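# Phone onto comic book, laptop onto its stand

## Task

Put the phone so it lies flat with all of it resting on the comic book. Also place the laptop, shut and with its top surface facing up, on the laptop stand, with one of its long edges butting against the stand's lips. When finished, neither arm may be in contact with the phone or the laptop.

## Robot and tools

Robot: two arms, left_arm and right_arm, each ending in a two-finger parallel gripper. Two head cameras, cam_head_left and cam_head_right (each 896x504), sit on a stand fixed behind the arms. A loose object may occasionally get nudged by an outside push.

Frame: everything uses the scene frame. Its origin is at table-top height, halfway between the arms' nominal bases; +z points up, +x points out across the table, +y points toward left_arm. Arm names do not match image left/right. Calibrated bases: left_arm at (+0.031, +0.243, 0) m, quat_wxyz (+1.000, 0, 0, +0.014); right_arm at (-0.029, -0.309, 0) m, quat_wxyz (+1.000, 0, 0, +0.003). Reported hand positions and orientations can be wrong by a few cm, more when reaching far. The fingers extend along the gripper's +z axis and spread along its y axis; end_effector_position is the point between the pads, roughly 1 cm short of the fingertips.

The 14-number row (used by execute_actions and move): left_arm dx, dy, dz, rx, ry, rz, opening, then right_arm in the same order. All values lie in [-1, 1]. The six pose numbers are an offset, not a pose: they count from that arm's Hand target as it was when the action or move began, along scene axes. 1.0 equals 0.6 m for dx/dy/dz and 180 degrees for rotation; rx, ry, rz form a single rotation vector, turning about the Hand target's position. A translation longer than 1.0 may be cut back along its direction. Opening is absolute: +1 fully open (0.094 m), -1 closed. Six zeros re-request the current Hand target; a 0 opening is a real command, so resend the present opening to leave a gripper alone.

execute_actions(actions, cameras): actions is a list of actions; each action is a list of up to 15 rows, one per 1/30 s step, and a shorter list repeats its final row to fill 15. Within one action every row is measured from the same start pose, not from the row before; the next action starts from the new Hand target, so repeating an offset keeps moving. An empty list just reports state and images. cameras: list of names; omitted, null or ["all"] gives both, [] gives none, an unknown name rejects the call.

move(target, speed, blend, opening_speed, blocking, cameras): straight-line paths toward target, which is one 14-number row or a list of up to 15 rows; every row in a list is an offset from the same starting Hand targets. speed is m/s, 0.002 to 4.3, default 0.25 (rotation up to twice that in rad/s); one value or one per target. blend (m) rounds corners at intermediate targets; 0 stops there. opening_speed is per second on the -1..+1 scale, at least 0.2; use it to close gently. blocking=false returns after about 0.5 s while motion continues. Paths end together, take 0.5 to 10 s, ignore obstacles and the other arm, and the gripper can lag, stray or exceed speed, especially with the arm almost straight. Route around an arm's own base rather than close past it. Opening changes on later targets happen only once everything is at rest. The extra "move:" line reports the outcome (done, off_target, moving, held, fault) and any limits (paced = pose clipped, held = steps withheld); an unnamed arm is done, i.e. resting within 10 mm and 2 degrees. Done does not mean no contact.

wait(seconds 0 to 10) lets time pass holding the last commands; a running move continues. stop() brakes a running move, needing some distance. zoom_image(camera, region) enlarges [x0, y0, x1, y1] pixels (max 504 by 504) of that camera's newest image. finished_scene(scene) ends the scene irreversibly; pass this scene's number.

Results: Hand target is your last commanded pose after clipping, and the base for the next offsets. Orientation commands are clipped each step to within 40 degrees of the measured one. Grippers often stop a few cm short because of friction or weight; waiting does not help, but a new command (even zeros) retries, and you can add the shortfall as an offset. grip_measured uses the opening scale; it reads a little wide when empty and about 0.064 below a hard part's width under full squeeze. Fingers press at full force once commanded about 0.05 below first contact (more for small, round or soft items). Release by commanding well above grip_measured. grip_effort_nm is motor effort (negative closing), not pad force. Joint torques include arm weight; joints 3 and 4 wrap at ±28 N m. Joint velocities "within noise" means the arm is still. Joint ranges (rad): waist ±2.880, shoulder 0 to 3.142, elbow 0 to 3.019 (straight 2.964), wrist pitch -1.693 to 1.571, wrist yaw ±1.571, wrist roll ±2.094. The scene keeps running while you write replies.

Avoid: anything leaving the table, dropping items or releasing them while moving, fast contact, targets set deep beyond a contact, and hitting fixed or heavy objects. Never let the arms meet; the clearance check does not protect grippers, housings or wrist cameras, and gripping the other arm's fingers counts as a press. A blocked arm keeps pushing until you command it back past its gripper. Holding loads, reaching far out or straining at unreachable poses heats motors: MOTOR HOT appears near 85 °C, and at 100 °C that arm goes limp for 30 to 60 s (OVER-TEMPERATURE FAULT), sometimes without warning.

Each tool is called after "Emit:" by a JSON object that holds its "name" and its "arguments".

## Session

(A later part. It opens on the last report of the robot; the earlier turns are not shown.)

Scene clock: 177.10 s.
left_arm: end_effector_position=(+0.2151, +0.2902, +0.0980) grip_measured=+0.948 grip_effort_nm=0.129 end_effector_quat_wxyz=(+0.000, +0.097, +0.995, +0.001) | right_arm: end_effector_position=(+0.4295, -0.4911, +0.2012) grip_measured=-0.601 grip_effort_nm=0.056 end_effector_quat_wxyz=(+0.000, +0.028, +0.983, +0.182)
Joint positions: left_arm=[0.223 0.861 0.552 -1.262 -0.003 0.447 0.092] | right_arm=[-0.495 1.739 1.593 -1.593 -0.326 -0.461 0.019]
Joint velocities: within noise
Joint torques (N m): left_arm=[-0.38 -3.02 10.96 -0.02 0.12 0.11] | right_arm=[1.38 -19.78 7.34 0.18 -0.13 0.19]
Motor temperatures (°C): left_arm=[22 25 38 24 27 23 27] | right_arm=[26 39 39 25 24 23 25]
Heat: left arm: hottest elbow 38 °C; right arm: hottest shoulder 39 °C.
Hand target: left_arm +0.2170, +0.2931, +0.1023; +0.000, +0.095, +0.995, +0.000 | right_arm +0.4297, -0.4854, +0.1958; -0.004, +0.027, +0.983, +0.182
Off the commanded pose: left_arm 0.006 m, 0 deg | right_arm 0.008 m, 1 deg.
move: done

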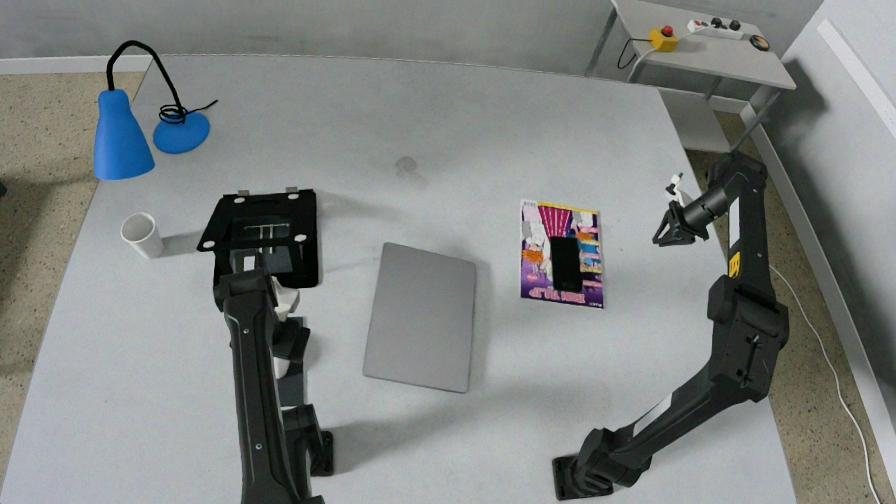

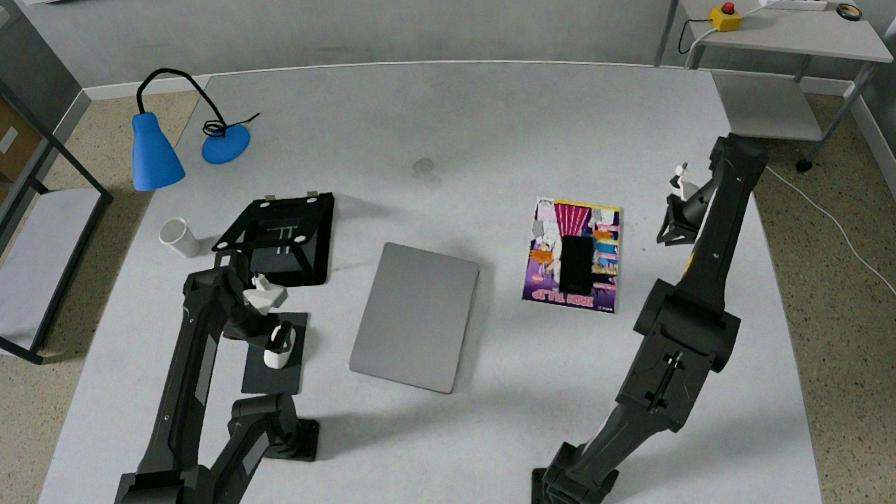

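Emit:
{"name": "move", "arguments": {"target": [[0.045,-0.015,-0.04,0,0,0,0.95,0,0,0,0,0,0,-0.6],[0.045,-0.015,-0.145,0,0,0,0.95,0,0,0,0,0,0,-0.6],[0.045,-0.015,-0.145,0,0,0,-0.4,0,0,0,0,0,0,-0.6]], "speed": [0.2,0.15,0.1], "opening_speed": 1.2, "cameras": ["cam_head_left","cam_head_right"]}}

Emit:
{"name": "zoom_image", "arguments": {"camera": "cam_head_left", "region": [200, 290, 340, 430]}}

Emit:
{"name": "zoom_image", "arguments": {"camera": "cam_head_right", "region": [200, 290, 340, 430]}}

Scene clock: 186.60 s.
left_arm: end_effector_position=(+0.2454, +0.2879, +0.0198) grip_measured=+0.180 grip_effort_nm=-1.009 end_effector_quat_wxyz=(+0.004, +0.093, +0.996, +0.001) | right_arm: end_effector_position=(+0.4295, -0.4911, +0.2012) grip_measured=-0.601 grip_effort_nm=0.061 end_effector_quat_wxyz=(+0.000, +0.028, +0.983, +0.182)
Joint positions: left_arm=[0.18 1.11 0.457 -0.91 -0.001 0.395 0.055] | right_arm=[-0.495 1.739 1.593 -1.593 -0.326 -0.461 0.019]
Joint velocities: within noise
Joint torques (N m): left_arm=[-2.78 -5.01 7.45 0.84 0.05 -0.08] | right_arm=[1.32 -19.84 7.32 0.2 -0.13 0.19]
Motor temperatures (°C): left_arm=[22 25 37 24 27 23 27] | right_arm=[26 39 39 25 24 23 25]
Heat: left arm: hottest elbow 37 °C; right arm: hottest shoulder 39 °C.
Hand target: left_arm +0.2440, +0.2840, +0.0153; +0.000, +0.095, +0.995, +0.000 | right_arm +0.4297, -0.4854, +0.1958; -0.004, +0.027, +0.983, +0.182
Off the commanded pose: left_arm 0.006 m, 1 deg | right_arm 0.008 m, 1 deg.
move: done

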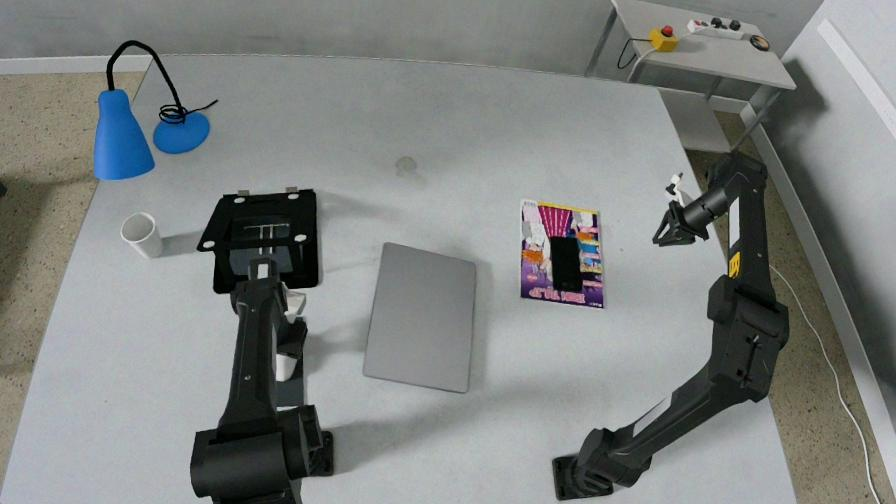

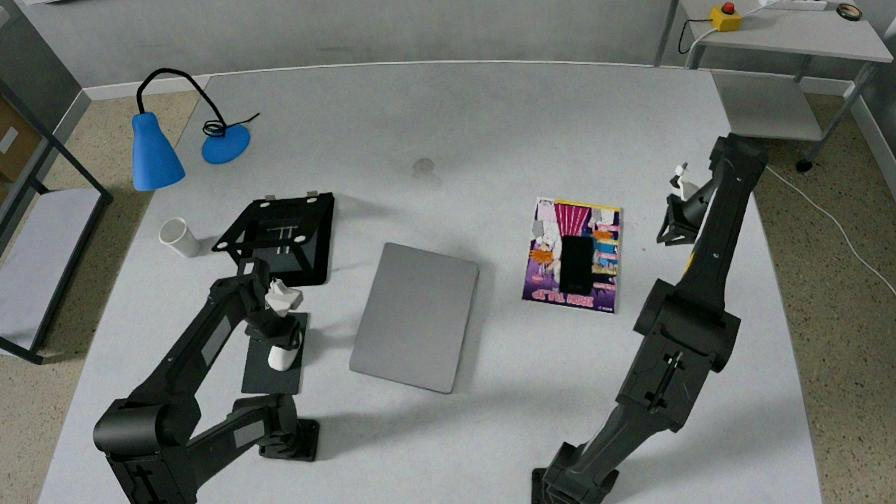

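Scaled by 3.600.

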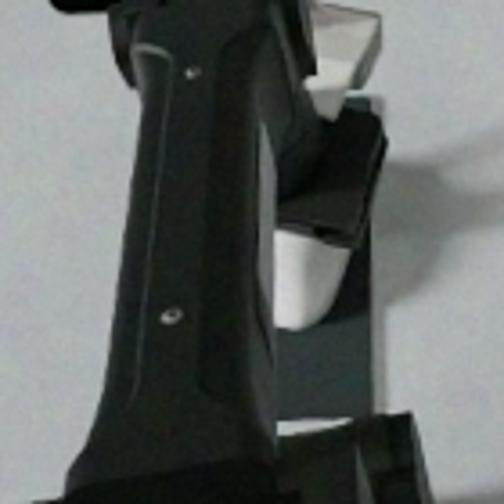

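Scaled by 3.600.

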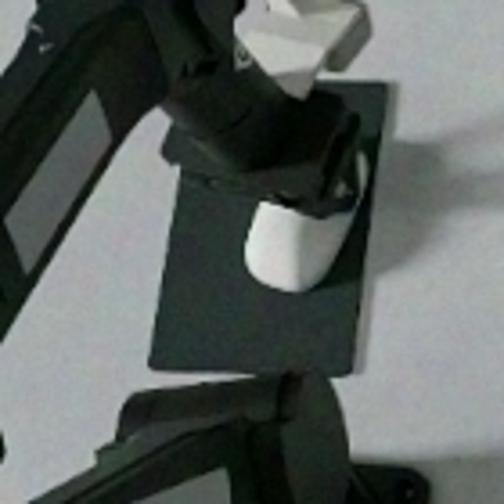

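Emit:
{"name": "move", "arguments": {"target": [[0,0,0.1,0,0,0,-0.4,0,0,0,0,0,0,-0.6],[0.033,-0.19,0.1,0,0,0,-0.4,0,0,0,0,0,0,-0.6],[0.033,-0.19,0.0,0,0,0,-0.4,0,0,0,0,0,0,-0.6],[0.033,-0.19,0.0,0,0,0,0.5,0,0,0,0,0,0,-0.6],[0.033,-0.19,0.15,0,0,0,0.5,0,0,0,0,0,0,-0.6]], "speed": [0.2,0.25,0.15,0.1,0.2], "cameras": ["cam_head_left","cam_head_right"]}}

Emit:
{"name": "zoom_image", "arguments": {"camera": "cam_head_right", "region": [240, 230, 500, 410]}}

Scene clock: 194.97 s.
left_arm: end_effector_position=(+0.2427, +0.1795, +0.0817) grip_measured=+0.498 grip_effort_nm=0.125 end_effector_quat_wxyz=(-0.030, +0.093, +0.995, +0.004) | right_arm: end_effector_position=(+0.4295, -0.4911, +0.2012) grip_measured=-0.601 grip_effort_nm=0.056 end_effector_quat_wxyz=(+0.000, +0.028, +0.983, +0.182)
Joint positions: left_arm=[-0.314 1.047 0.605 -1.191 0.003 -0.1 0.07] | right_arm=[-0.495 1.739 1.593 -1.593 -0.326 -0.461 0.019]
Joint velocities: within noise
Joint torques (N m): left_arm=[-2.78 -6.59 14.57 -0.2 -0.12 -0.09] | right_arm=[1.32 -19.72 7.34 0.18 -0.13 0.2]
Motor temperatures (°C): left_arm=[22 25 37 24 27 23 27] | right_arm=[26 39 39 25 24 23 25]
Heat: left arm: hottest elbow 37 °C; right arm: hottest shoulder 39 °C.
Hand target: left_arm +0.2638, +0.1700, +0.1052; +0.000, +0.095, +0.995, +0.000 | right_arm +0.4297, -0.4854, +0.1958; -0.004, +0.027, +0.983, +0.182
Off the commanded pose: left_arm 0.033 m, 4 deg | right_arm 0.008 m, 1 deg.
move: off_target (left_arm)

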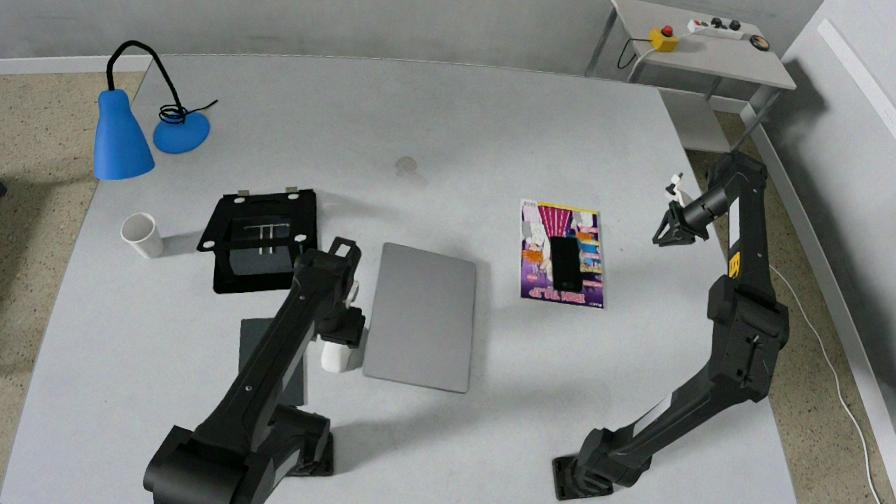

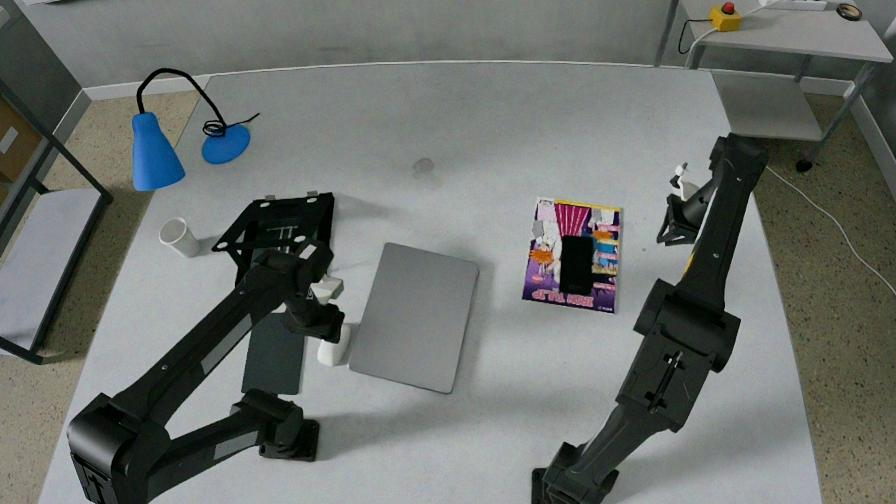

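Scaled by 1.938.

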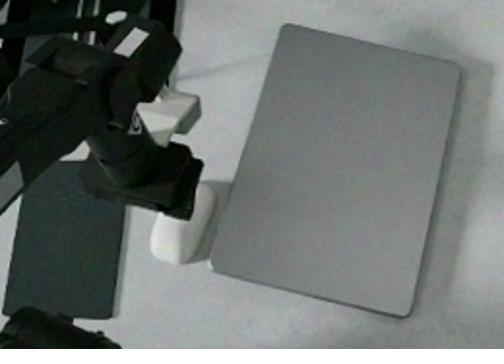

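Emit:
{"name": "move", "arguments": {"target": [[0,0,0.05,0,0,0,0.5,0,0,0,0,0,0,-1],[0.138,-0.05,0.03,-0.127,0.175,0.5025,-1,-0.155,0.48,-0.1,-0.036,-0.154,0.452,-1]], "speed": [0.2,0.35]}}

Emit:
{"name": "zoom_image", "arguments": {"camera": "cam_head_left", "region": [300, 210, 560, 410]}}

Emit:
{"name": "zoom_image", "arguments": {"camera": "cam_head_right", "region": [300, 210, 560, 410]}}

Scene clock: 221.33 s.
left_arm: end_effector_position=(+0.3268, +0.1376, +0.1126) grip_measured=-0.978 grip_effort_nm=-0.926 end_effector_quat_wxyz=(-0.240, -0.628, +0.717, -0.184) | right_arm: end_effector_position=(+0.3407, -0.2000, +0.1362) grip_measured=-0.991 grip_effort_nm=-0.481 end_effector_quat_wxyz=(+0.093, -0.647, +0.751, +0.089)
Joint positions: left_arm=[-0.048 1.314 0.806 -1.186 0.604 -1.42 0.001] | right_arm=[0.173 1.361 0.994 -1.133 -0.248 -1.236 0]
Joint velocities: within noise
Joint torques (N m): left_arm=[-0.38 -8.53 12.53 0.36 0.2 -0.08] | right_arm=[1.2 -13.68 7.12 0.65 -0.12 0.08]
Motor temperatures (°C): left_arm=[22 25 40 24 27 23 27] | right_arm=[26 39 38 25 24 23 25]
Heat: left arm: hottest elbow 40 °C; right arm: hottest shoulder 39 °C.
Hand target: left_arm +0.3466, +0.1400, +0.1233; -0.224, -0.631, +0.716, -0.198 | right_arm +0.3366, -0.1973, +0.1357; +0.097, -0.654, +0.745, +0.085
Off the commanded pose: left_arm 0.023 m, 2 deg | right_arm 0.005 m, 1 deg.
move: off_target (left_arm); target 2's new opening was sent with left_arm's hand 0.023 m and 2 deg from that target

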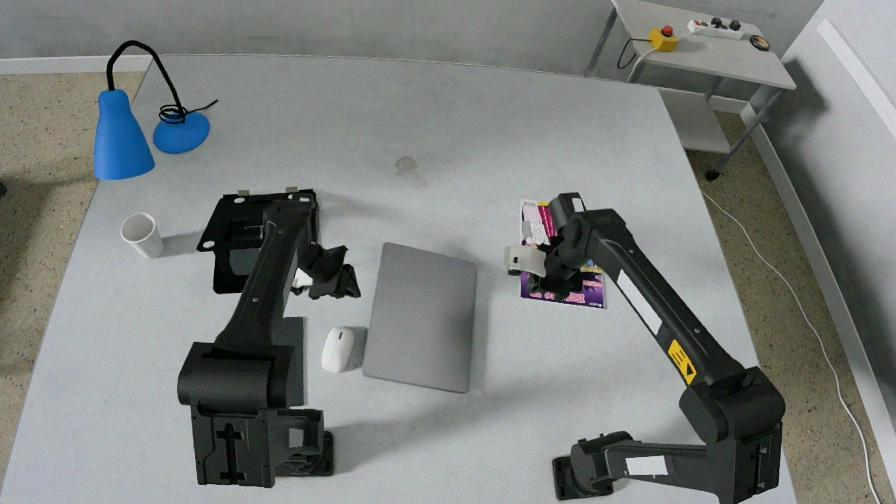

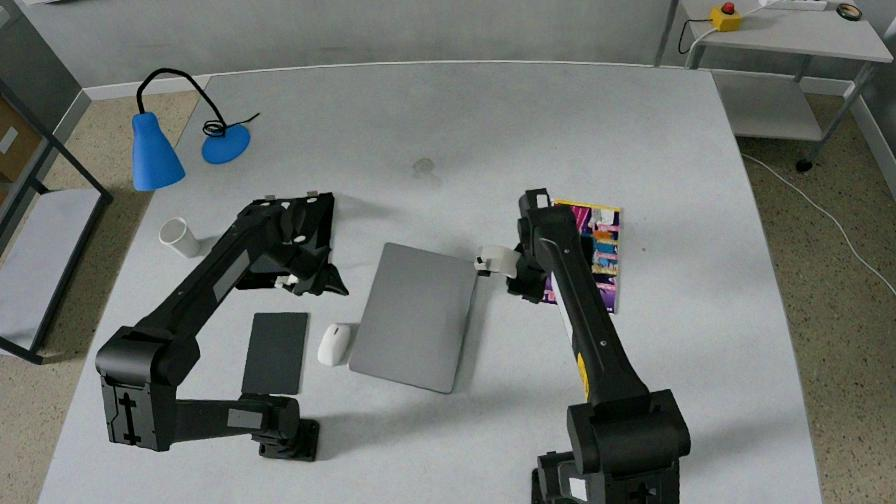

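Scaled by 1.938.

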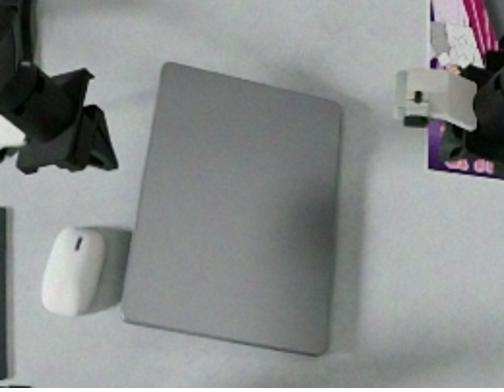

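Scaled by 1.938.

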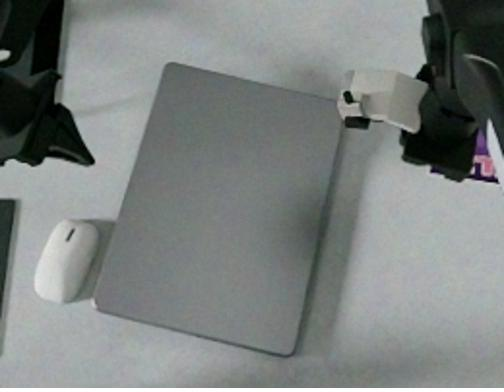

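Emit:
{"name": "move", "arguments": {"target": [[0.03,0,-0.172,0,0,0,-1,0,0,-0.216,0,0,0,-1],[0.02,-0.1,-0.172,0,0,0,-1,0.013,0.1,-0.216,0,0,0,-1],[0.007,-0.2,-0.172,0,0,0,-1,0.026,0.2,-0.216,0,0,0,-1]], "speed": [0.15,0.08,0.06]}}

Emit:
{"name": "zoom_image", "arguments": {"camera": "cam_head_left", "region": [300, 210, 560, 410]}}

Emit:
{"name": "zoom_image", "arguments": {"camera": "cam_head_right", "region": [300, 210, 560, 410]}}

Scene clock: 230.47 s.
left_arm: end_effector_position=(+0.3649, +0.0754, +0.0137) grip_measured=-0.981 grip_effort_nm=-0.999 end_effector_quat_wxyz=(+0.199, +0.676, -0.686, +0.182) | right_arm: end_effector_position=(+0.3355, -0.1323, +0.0129) grip_measured=-0.991 grip_effort_nm=-0.486 end_effector_quat_wxyz=(+0.077, -0.627, +0.773, +0.064)
Joint positions: left_arm=[-0.251 1.533 0.728 -0.663 0.538 -1.806 0.001] | right_arm=[0.377 1.572 0.851 -0.74 -0.167 -0.972 0]
Joint velocities: within noise
Joint torques (N m): left_arm=[-10.29 -12.34 7.23 1.77 2.37 -0.2] | right_arm=[6.3 -8.47 11.63 1.58 -1.82 0.24]
Motor temperatures (°C): left_arm=[23 25 39 24 28 23 27] | right_arm=[26 38 38 25 24 23 25]
Heat: left arm: hottest elbow 39 °C; right arm: hottest shoulder 38 °C.
Hand target: left_arm +0.3509, +0.0200, +0.0202; +0.224, +0.630, -0.716, +0.198 | right_arm +0.3522, -0.0775, +0.0060; +0.097, -0.654, +0.745, +0.085
Off the commanded pose: left_arm 0.058 m, 7 deg | right_arm 0.058 m, 6 deg.
move: off_target (left_arm, right_arm)

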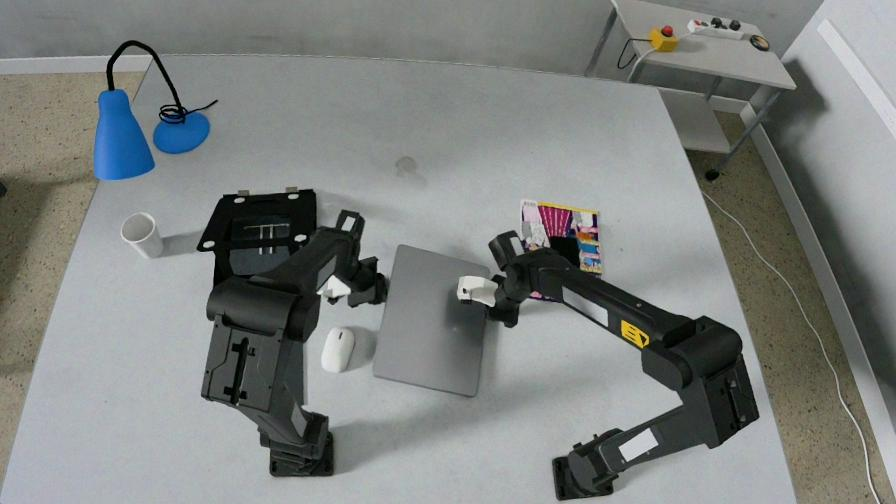

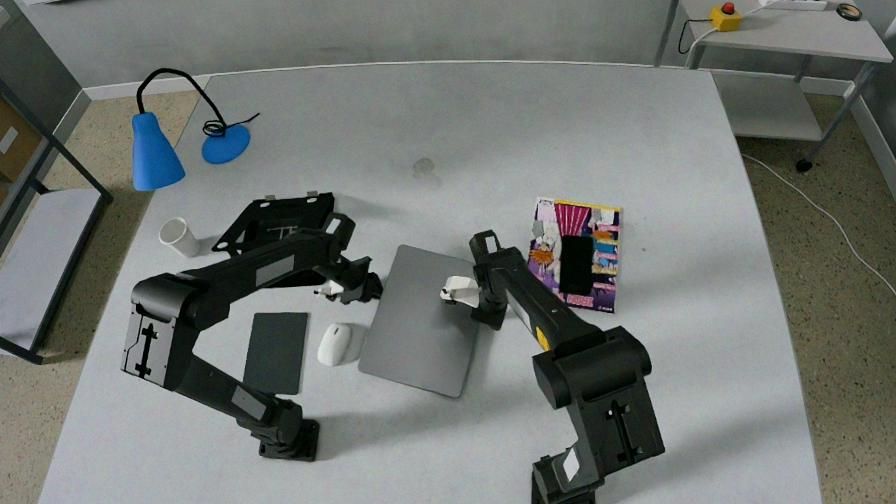

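Scaled by 1.938.

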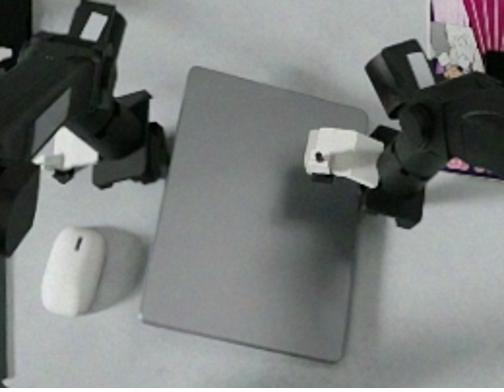

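Scaled by 1.938.

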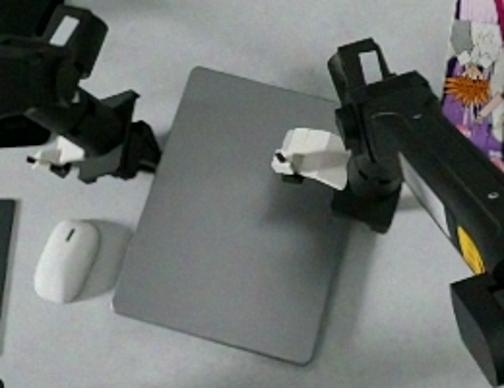

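Emit:
{"name": "move", "arguments": {"target": [[-0.004,-0.05,0,0,0,0,-1,0.004,0.05,0.0,0,0,0,-1],[-0.006,-0.06,0.15,0,0,0,-1,0.004,0.05,0.0,0,0,0,-1]], "speed": [0.1,0.08]}}

Emit:
{"name": "zoom_image", "arguments": {"camera": "cam_head_left", "region": [300, 210, 560, 410]}}

Emit:
{"name": "zoom_image", "arguments": {"camera": "cam_head_right", "region": [300, 210, 560, 410]}}

Scene clock: 235.50 s.
left_arm: end_effector_position=(+0.3448, +0.0286, +0.0927) grip_measured=-0.981 grip_effort_nm=-0.989 end_effector_quat_wxyz=(+0.207, +0.663, -0.696, +0.182) | right_arm: end_effector_position=(+0.3337, -0.1279, +0.0126) grip_measured=-0.991 grip_effort_nm=-0.481 end_effector_quat_wxyz=(+0.059, -0.615, +0.785, +0.055)
Joint positions: left_arm=[-0.39 1.358 0.801 -0.847 0.536 -1.929 0.001] | right_arm=[0.402 1.585 0.871 -0.771 -0.136 -0.916 0]
Joint velocities: within noise
Joint torques (N m): left_arm=[-8.06 -8.35 13.96 0.68 1.69 -0.32] | right_arm=[8.64 -8.35 12.64 2.35 -2.63 0.24]
Motor temperatures (°C): left_arm=[23 25 39 24 31 23 28] | right_arm=[26 37 40 25 27 23 25]
Heat: left arm: hottest elbow 39 °C; right arm: hottest elbow 40 °C.
Hand target: left_arm +0.3473, -0.0160, +0.1101; +0.224, +0.631, -0.716, +0.198 | right_arm +0.3546, -0.0475, +0.0061; +0.097, -0.654, +0.745, +0.085
Off the commanded pose: left_arm 0.048 m, 5 deg | right_arm 0.083 m, 9 deg.
move: off_target (left_arm, right_arm)

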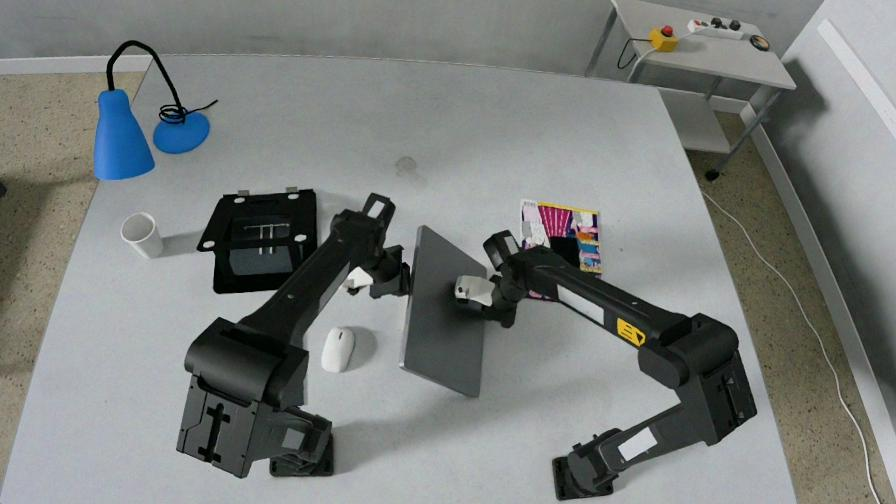

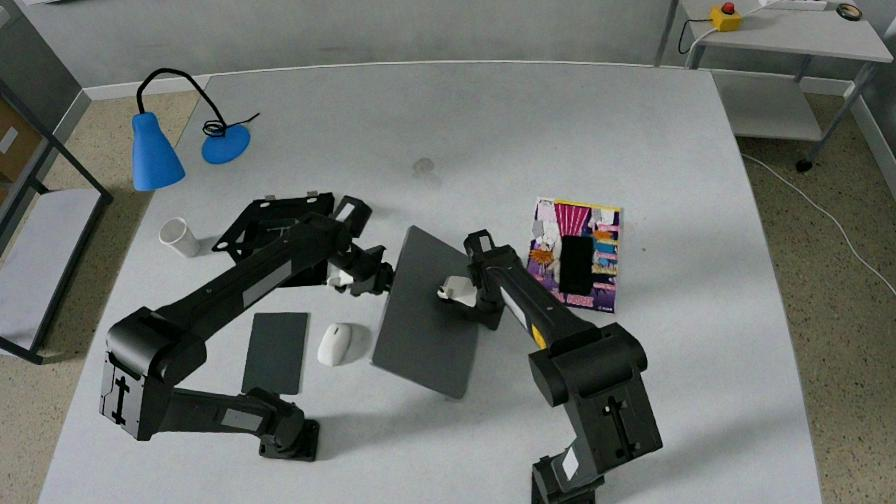

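Scaled by 1.938.

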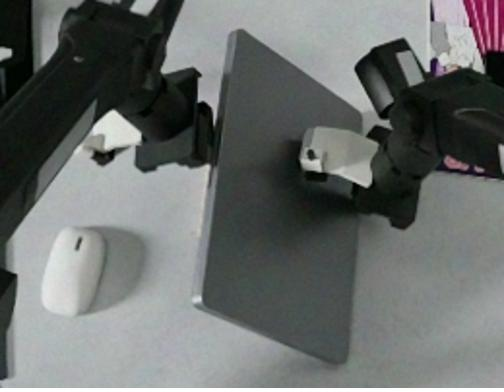

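Scaled by 1.938.

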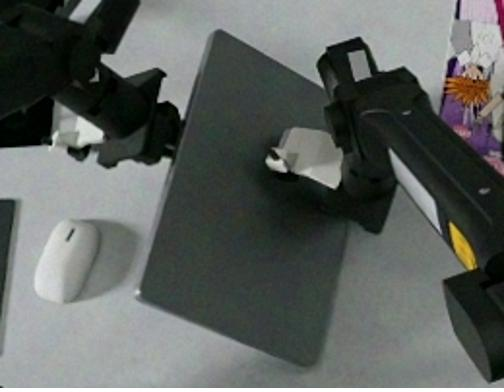

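Emit:
{"name": "move", "arguments": {"target": [[0.0,0.17,0.0,0,0,0,-1,0.0,0.2,0.0,0,0,0,-1]], "speed": 0.08}}

Emit:
{"name": "zoom_image", "arguments": {"camera": "cam_head_left", "region": [270, 210, 530, 410]}}

Emit:
{"name": "zoom_image", "arguments": {"camera": "cam_head_right", "region": [270, 210, 530, 410]}}

Scene clock: 241.90 s.
left_arm: end_effector_position=(+0.3520, +0.1187, +0.0920) grip_measured=-0.981 grip_effort_nm=-0.994 end_effector_quat_wxyz=(+0.206, +0.660, -0.700, +0.179) | right_arm: end_effector_position=(+0.3425, -0.0363, +0.0145) grip_measured=-0.991 grip_effort_nm=-0.476 end_effector_quat_wxyz=(+0.058, -0.618, +0.782, +0.052)
Joint positions: left_arm=[-0.127 1.355 0.801 -1.017 0.553 -1.612 0.001] | right_arm=[0.587 1.693 1.02 -0.79 -0.113 -0.738 0]
Joint velocities: within noise
Joint torques (N m): left_arm=[-6.24 -11.81 10.1 -0.16 2.35 -0.06] | right_arm=[10.29 -9.29 15.62 2.4 -2.22 0.53]
Motor temperatures (°C): left_arm=[23 25 39 24 32 23 28] | right_arm=[26 37 40 25 31 23 25]
Heat: left arm: hottest elbow 39 °C; right arm: hottest elbow 40 °C.
Hand target: left_arm +0.3473, +0.0861, +0.1101; +0.224, +0.631, -0.716, +0.198 | right_arm +0.3545, +0.0726, +0.0060; +0.097, -0.654, +0.745, +0.085
Off the commanded pose: left_arm 0.038 m, 5 deg | right_arm 0.110 m, 8 deg.
move: off_target (left_arm, right_arm)

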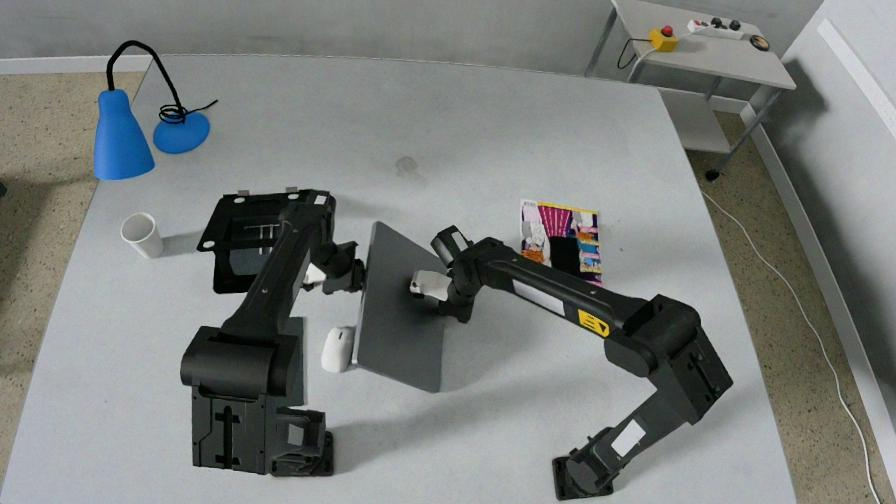

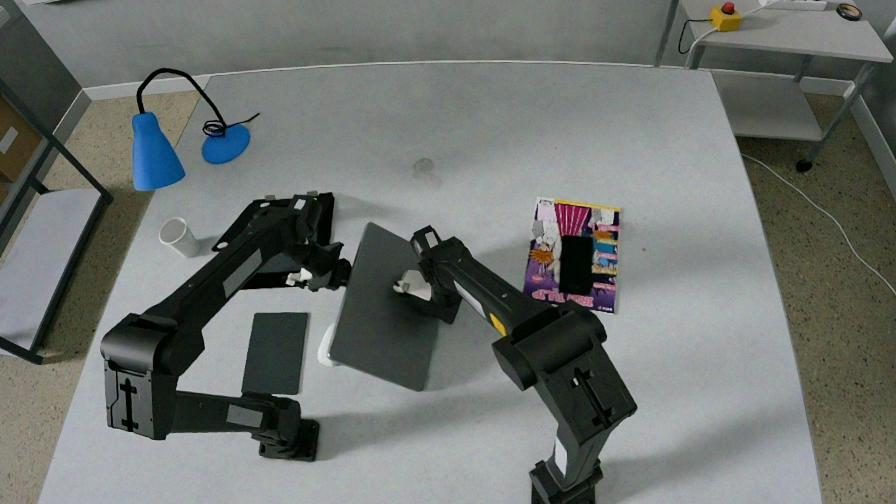

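Scaled by 1.938.

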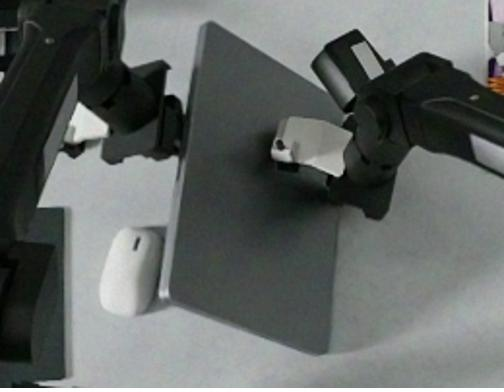

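Scaled by 1.938.

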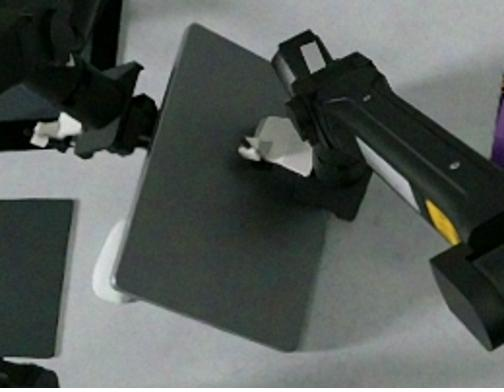

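Emit:
{"name": "move", "arguments": {"target": [[0.0,0.11,0.0,0,0,0,-1,0.0,0.11,0.0,0,0,0,-1]], "speed": 0.08}}

Emit:
{"name": "zoom_image", "arguments": {"camera": "cam_head_left", "region": [270, 210, 530, 410]}}

Emit:
{"name": "zoom_image", "arguments": {"camera": "cam_head_right", "region": [270, 210, 530, 410]}}

Scene clock: 247.73 s.
left_arm: end_effector_position=(+0.3460, +0.1808, +0.0932) grip_measured=-0.981 grip_effort_nm=-0.989 end_effector_quat_wxyz=(+0.206, +0.664, -0.694, +0.185) | right_arm: end_effector_position=(+0.3461, +0.0282, +0.0173) grip_measured=-0.991 grip_effort_nm=-0.476 end_effector_quat_wxyz=(+0.054, -0.625, +0.777, +0.055)
Joint positions: left_arm=[0.067 1.355 0.801 -1.124 0.552 -1.401 0.001] | right_arm=[0.691 1.781 1.154 -0.833 -0.108 -0.653 0]
Joint velocities: within noise
Joint torques (N m): left_arm=[-6.24 -10.46 11.15 -1.29 2.02 0.16] | right_arm=[9.41 -10.46 16.65 2.66 -1.78 0.58]
Motor temperatures (°C): left_arm=[23 26 39 24 33 23 28] | right_arm=[27 36 43 25 31 23 25]
Heat: left arm: hottest elbow 39 °C; right arm: hottest elbow 43 °C.
Hand target: left_arm +0.3473, +0.1521, +0.1101; +0.224, +0.631, -0.716, +0.198 | right_arm +0.3546, +0.1386, +0.0062; +0.097, -0.654, +0.745, +0.085
Off the commanded pose: left_arm 0.033 m, 5 deg | right_arm 0.111 m, 8 deg.
move: off_target (left_arm, right_arm)

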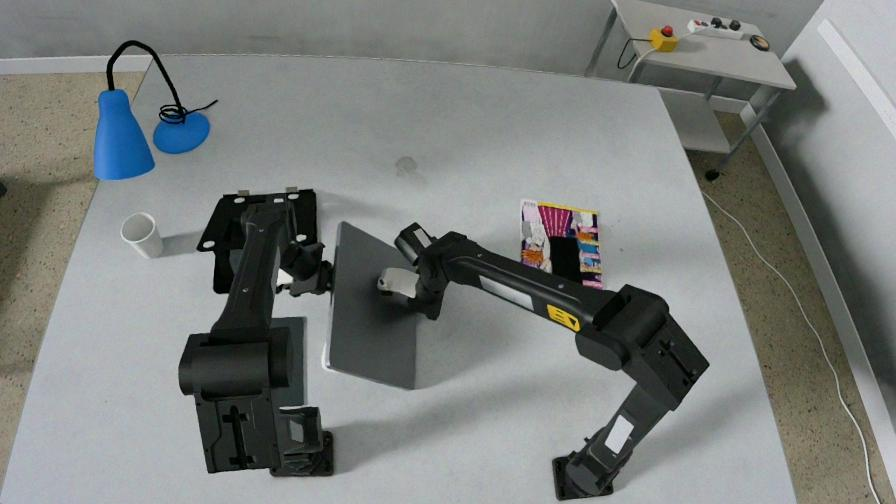

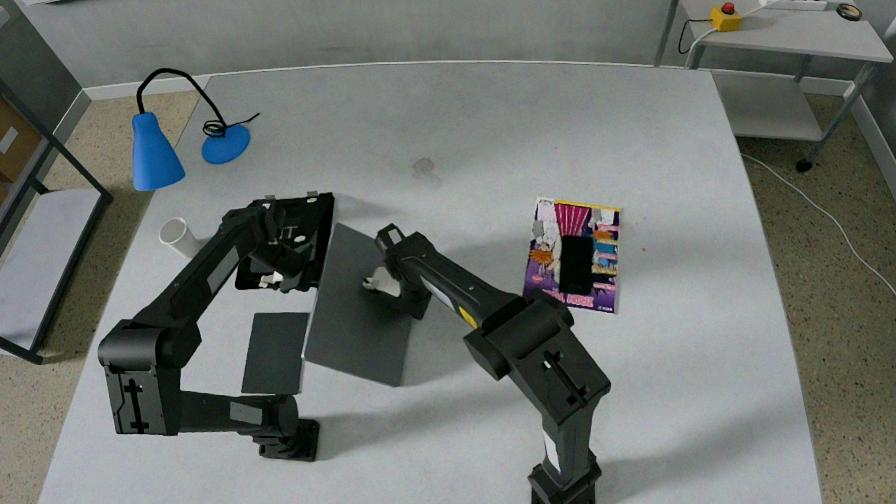

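Scaled by 1.938.

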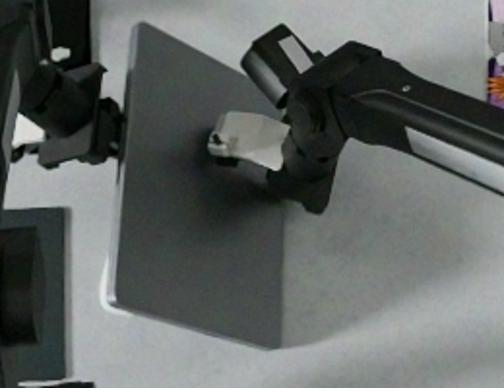

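Scaled by 1.938.

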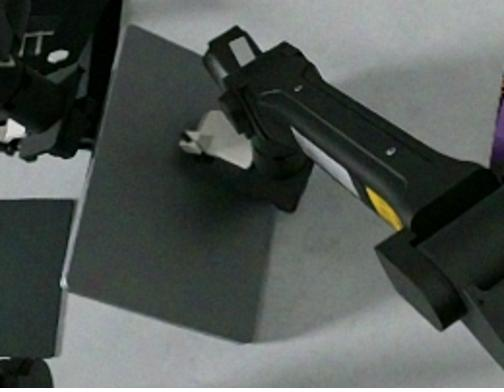

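Emit:
{"name": "move", "arguments": {"target": [[0.0,0.02,-0.12,0,0,0,-1,0.0,0.0,0.0,0,0,0,-1]], "speed": 0.08}}

Emit:
{"name": "zoom_image", "arguments": {"camera": "cam_head_left", "region": [270, 210, 530, 410]}}

Emit:
{"name": "zoom_image", "arguments": {"camera": "cam_head_right", "region": [270, 210, 530, 410]}}

Scene clock: 252.00 s.
left_arm: end_effector_position=(+0.3498, +0.1808, +0.0381) grip_measured=-0.981 grip_effort_nm=-0.989 end_effector_quat_wxyz=(-0.216, -0.655, +0.698, -0.191) | right_arm: end_effector_position=(+0.3480, +0.0736, +0.0177) grip_measured=-0.991 grip_effort_nm=-0.476 end_effector_quat_wxyz=(+0.068, -0.629, +0.771, +0.072)
Joint positions: left_arm=[0.076 1.485 0.746 -0.961 0.573 -1.364 0.001] | right_arm=[0.746 1.835 1.231 -0.82 -0.133 -0.606 0]
Joint velocities: within noise
Joint torques (N m): left_arm=[-3.72 -11.11 6.93 0.32 1.12 0.21] | right_arm=[5.42 -12.98 13.68 2.3 -0.75 0.16]
Motor temperatures (°C): left_arm=[23 26 39 24 34 23 28] | right_arm=[27 36 46 25 31 23 25]
Heat: left arm: hottest elbow 39 °C; right arm: hottest elbow 46 °C.
Hand target: left_arm +0.3472, +0.1641, +0.0381; +0.224, +0.631, -0.716, +0.198 | right_arm +0.3546, +0.1387, +0.0061; +0.097, -0.654, +0.745, +0.085
Off the commanded pose: left_arm 0.017 m, 4 deg | right_arm 0.066 m, 6 deg.
move: off_target (left_arm, right_arm)

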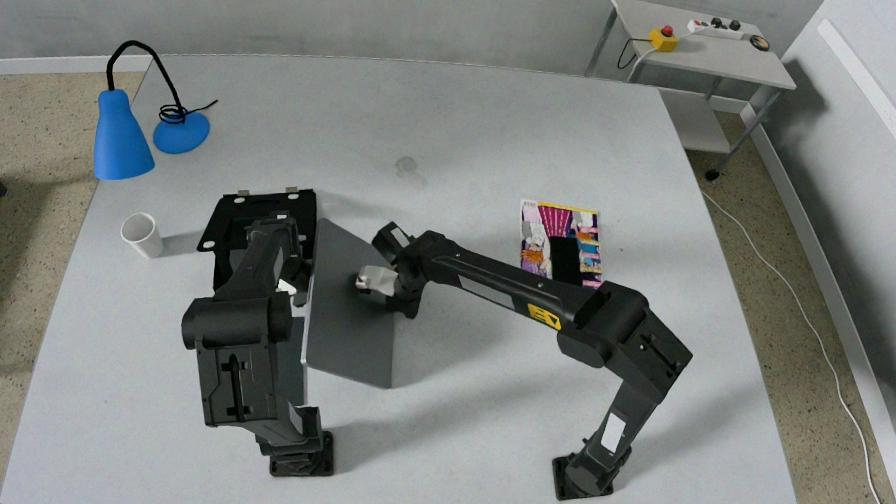

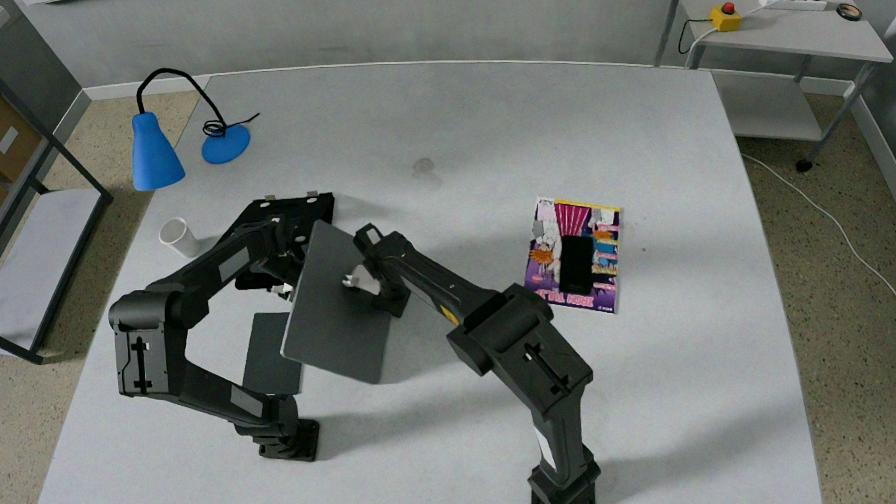

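Scaled by 1.938.

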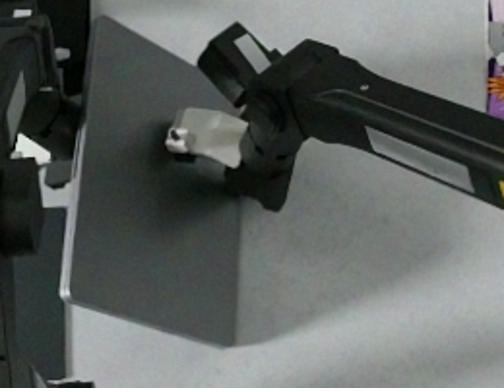

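Scaled by 1.938.

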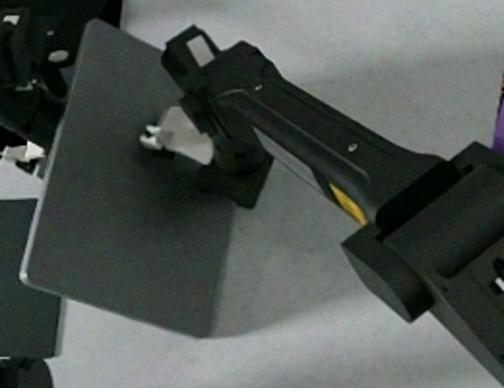

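Emit:
{"name": "move", "arguments": {"target": [[0.0,0.0,0.0,0,0,0,-1,0.0,-0.2,0.0,0,0,0,-1]], "speed": 0.06}}

Emit:
{"name": "zoom_image", "arguments": {"camera": "cam_head_left", "region": [270, 210, 530, 410]}}

Emit:
{"name": "zoom_image", "arguments": {"camera": "cam_head_right", "region": [240, 210, 500, 410]}}

Scene clock: 260.30 s.
left_arm: end_effector_position=(+0.3503, +0.1761, +0.0386) grip_measured=-0.981 grip_effort_nm=-0.989 end_effector_quat_wxyz=(-0.217, -0.648, +0.704, -0.195) | right_arm: end_effector_position=(+0.3568, +0.0308, +0.0148) grip_measured=-0.991 grip_effort_nm=-0.481 end_effector_quat_wxyz=(+0.104, -0.657, +0.742, +0.087)
Joint positions: left_arm=[0.064 1.485 0.746 -0.956 0.581 -1.358 0.001] | right_arm=[0.655 1.768 1.109 -0.713 -0.187 -0.77 0]
Joint velocities: within noise
Joint torques (N m): left_arm=[-3.72 -11.11 7.1 0.06 0.81 0.21] | right_arm=[-0.5 -18.61 5.49 0.77 -0.04 0.12]
Motor temperatures (°C): left_arm=[23 26 38 24 32 23 28] | right_arm=[27 36 46 25 29 23 25]
Heat: left arm: hottest elbow 38 °C; right arm: hottest elbow 46 °C.
Hand target: left_arm +0.3472, +0.1641, +0.0381; +0.224, +0.631, -0.716, +0.198 | right_arm +0.3546, +0.0187, +0.0061; +0.097, -0.654, +0.745, +0.085
Off the commanded pose: left_arm 0.012 m, 3 deg | right_arm 0.015 m, 1 deg.
move: off_target (left_arm, right_arm)

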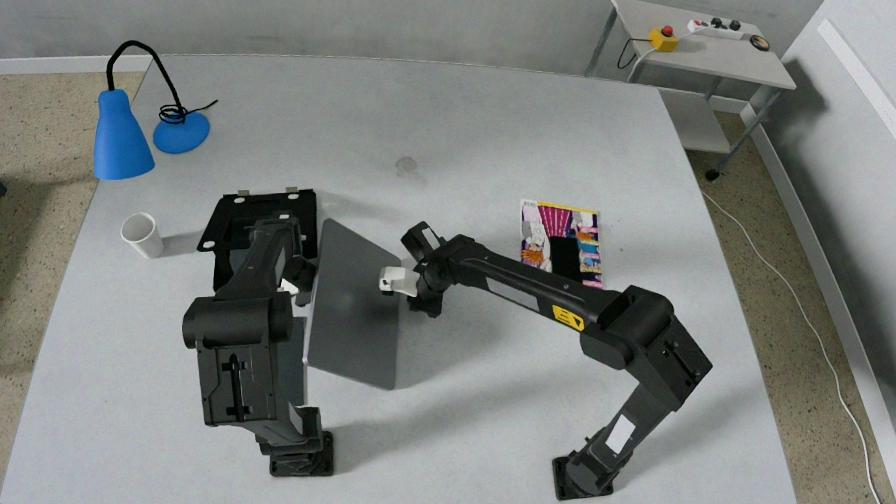

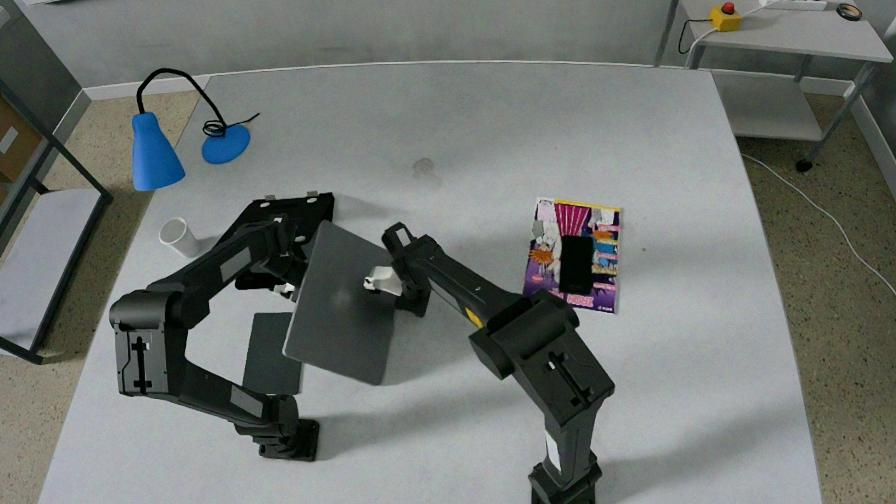

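Scaled by 1.938.

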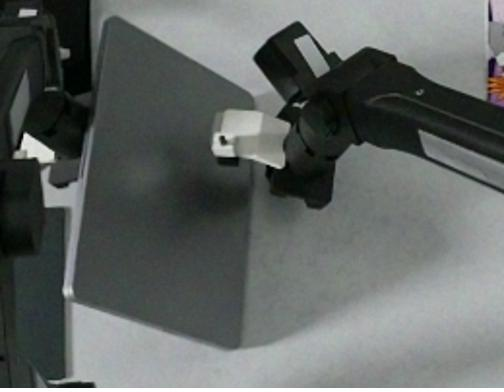

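Scaled by 1.938.

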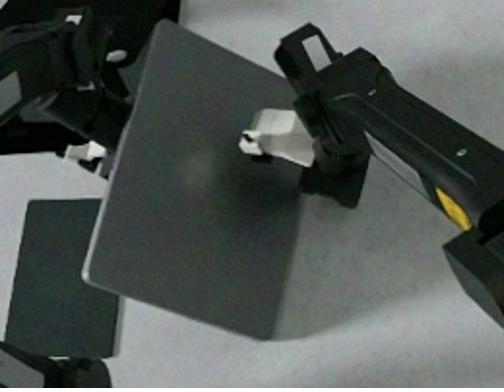

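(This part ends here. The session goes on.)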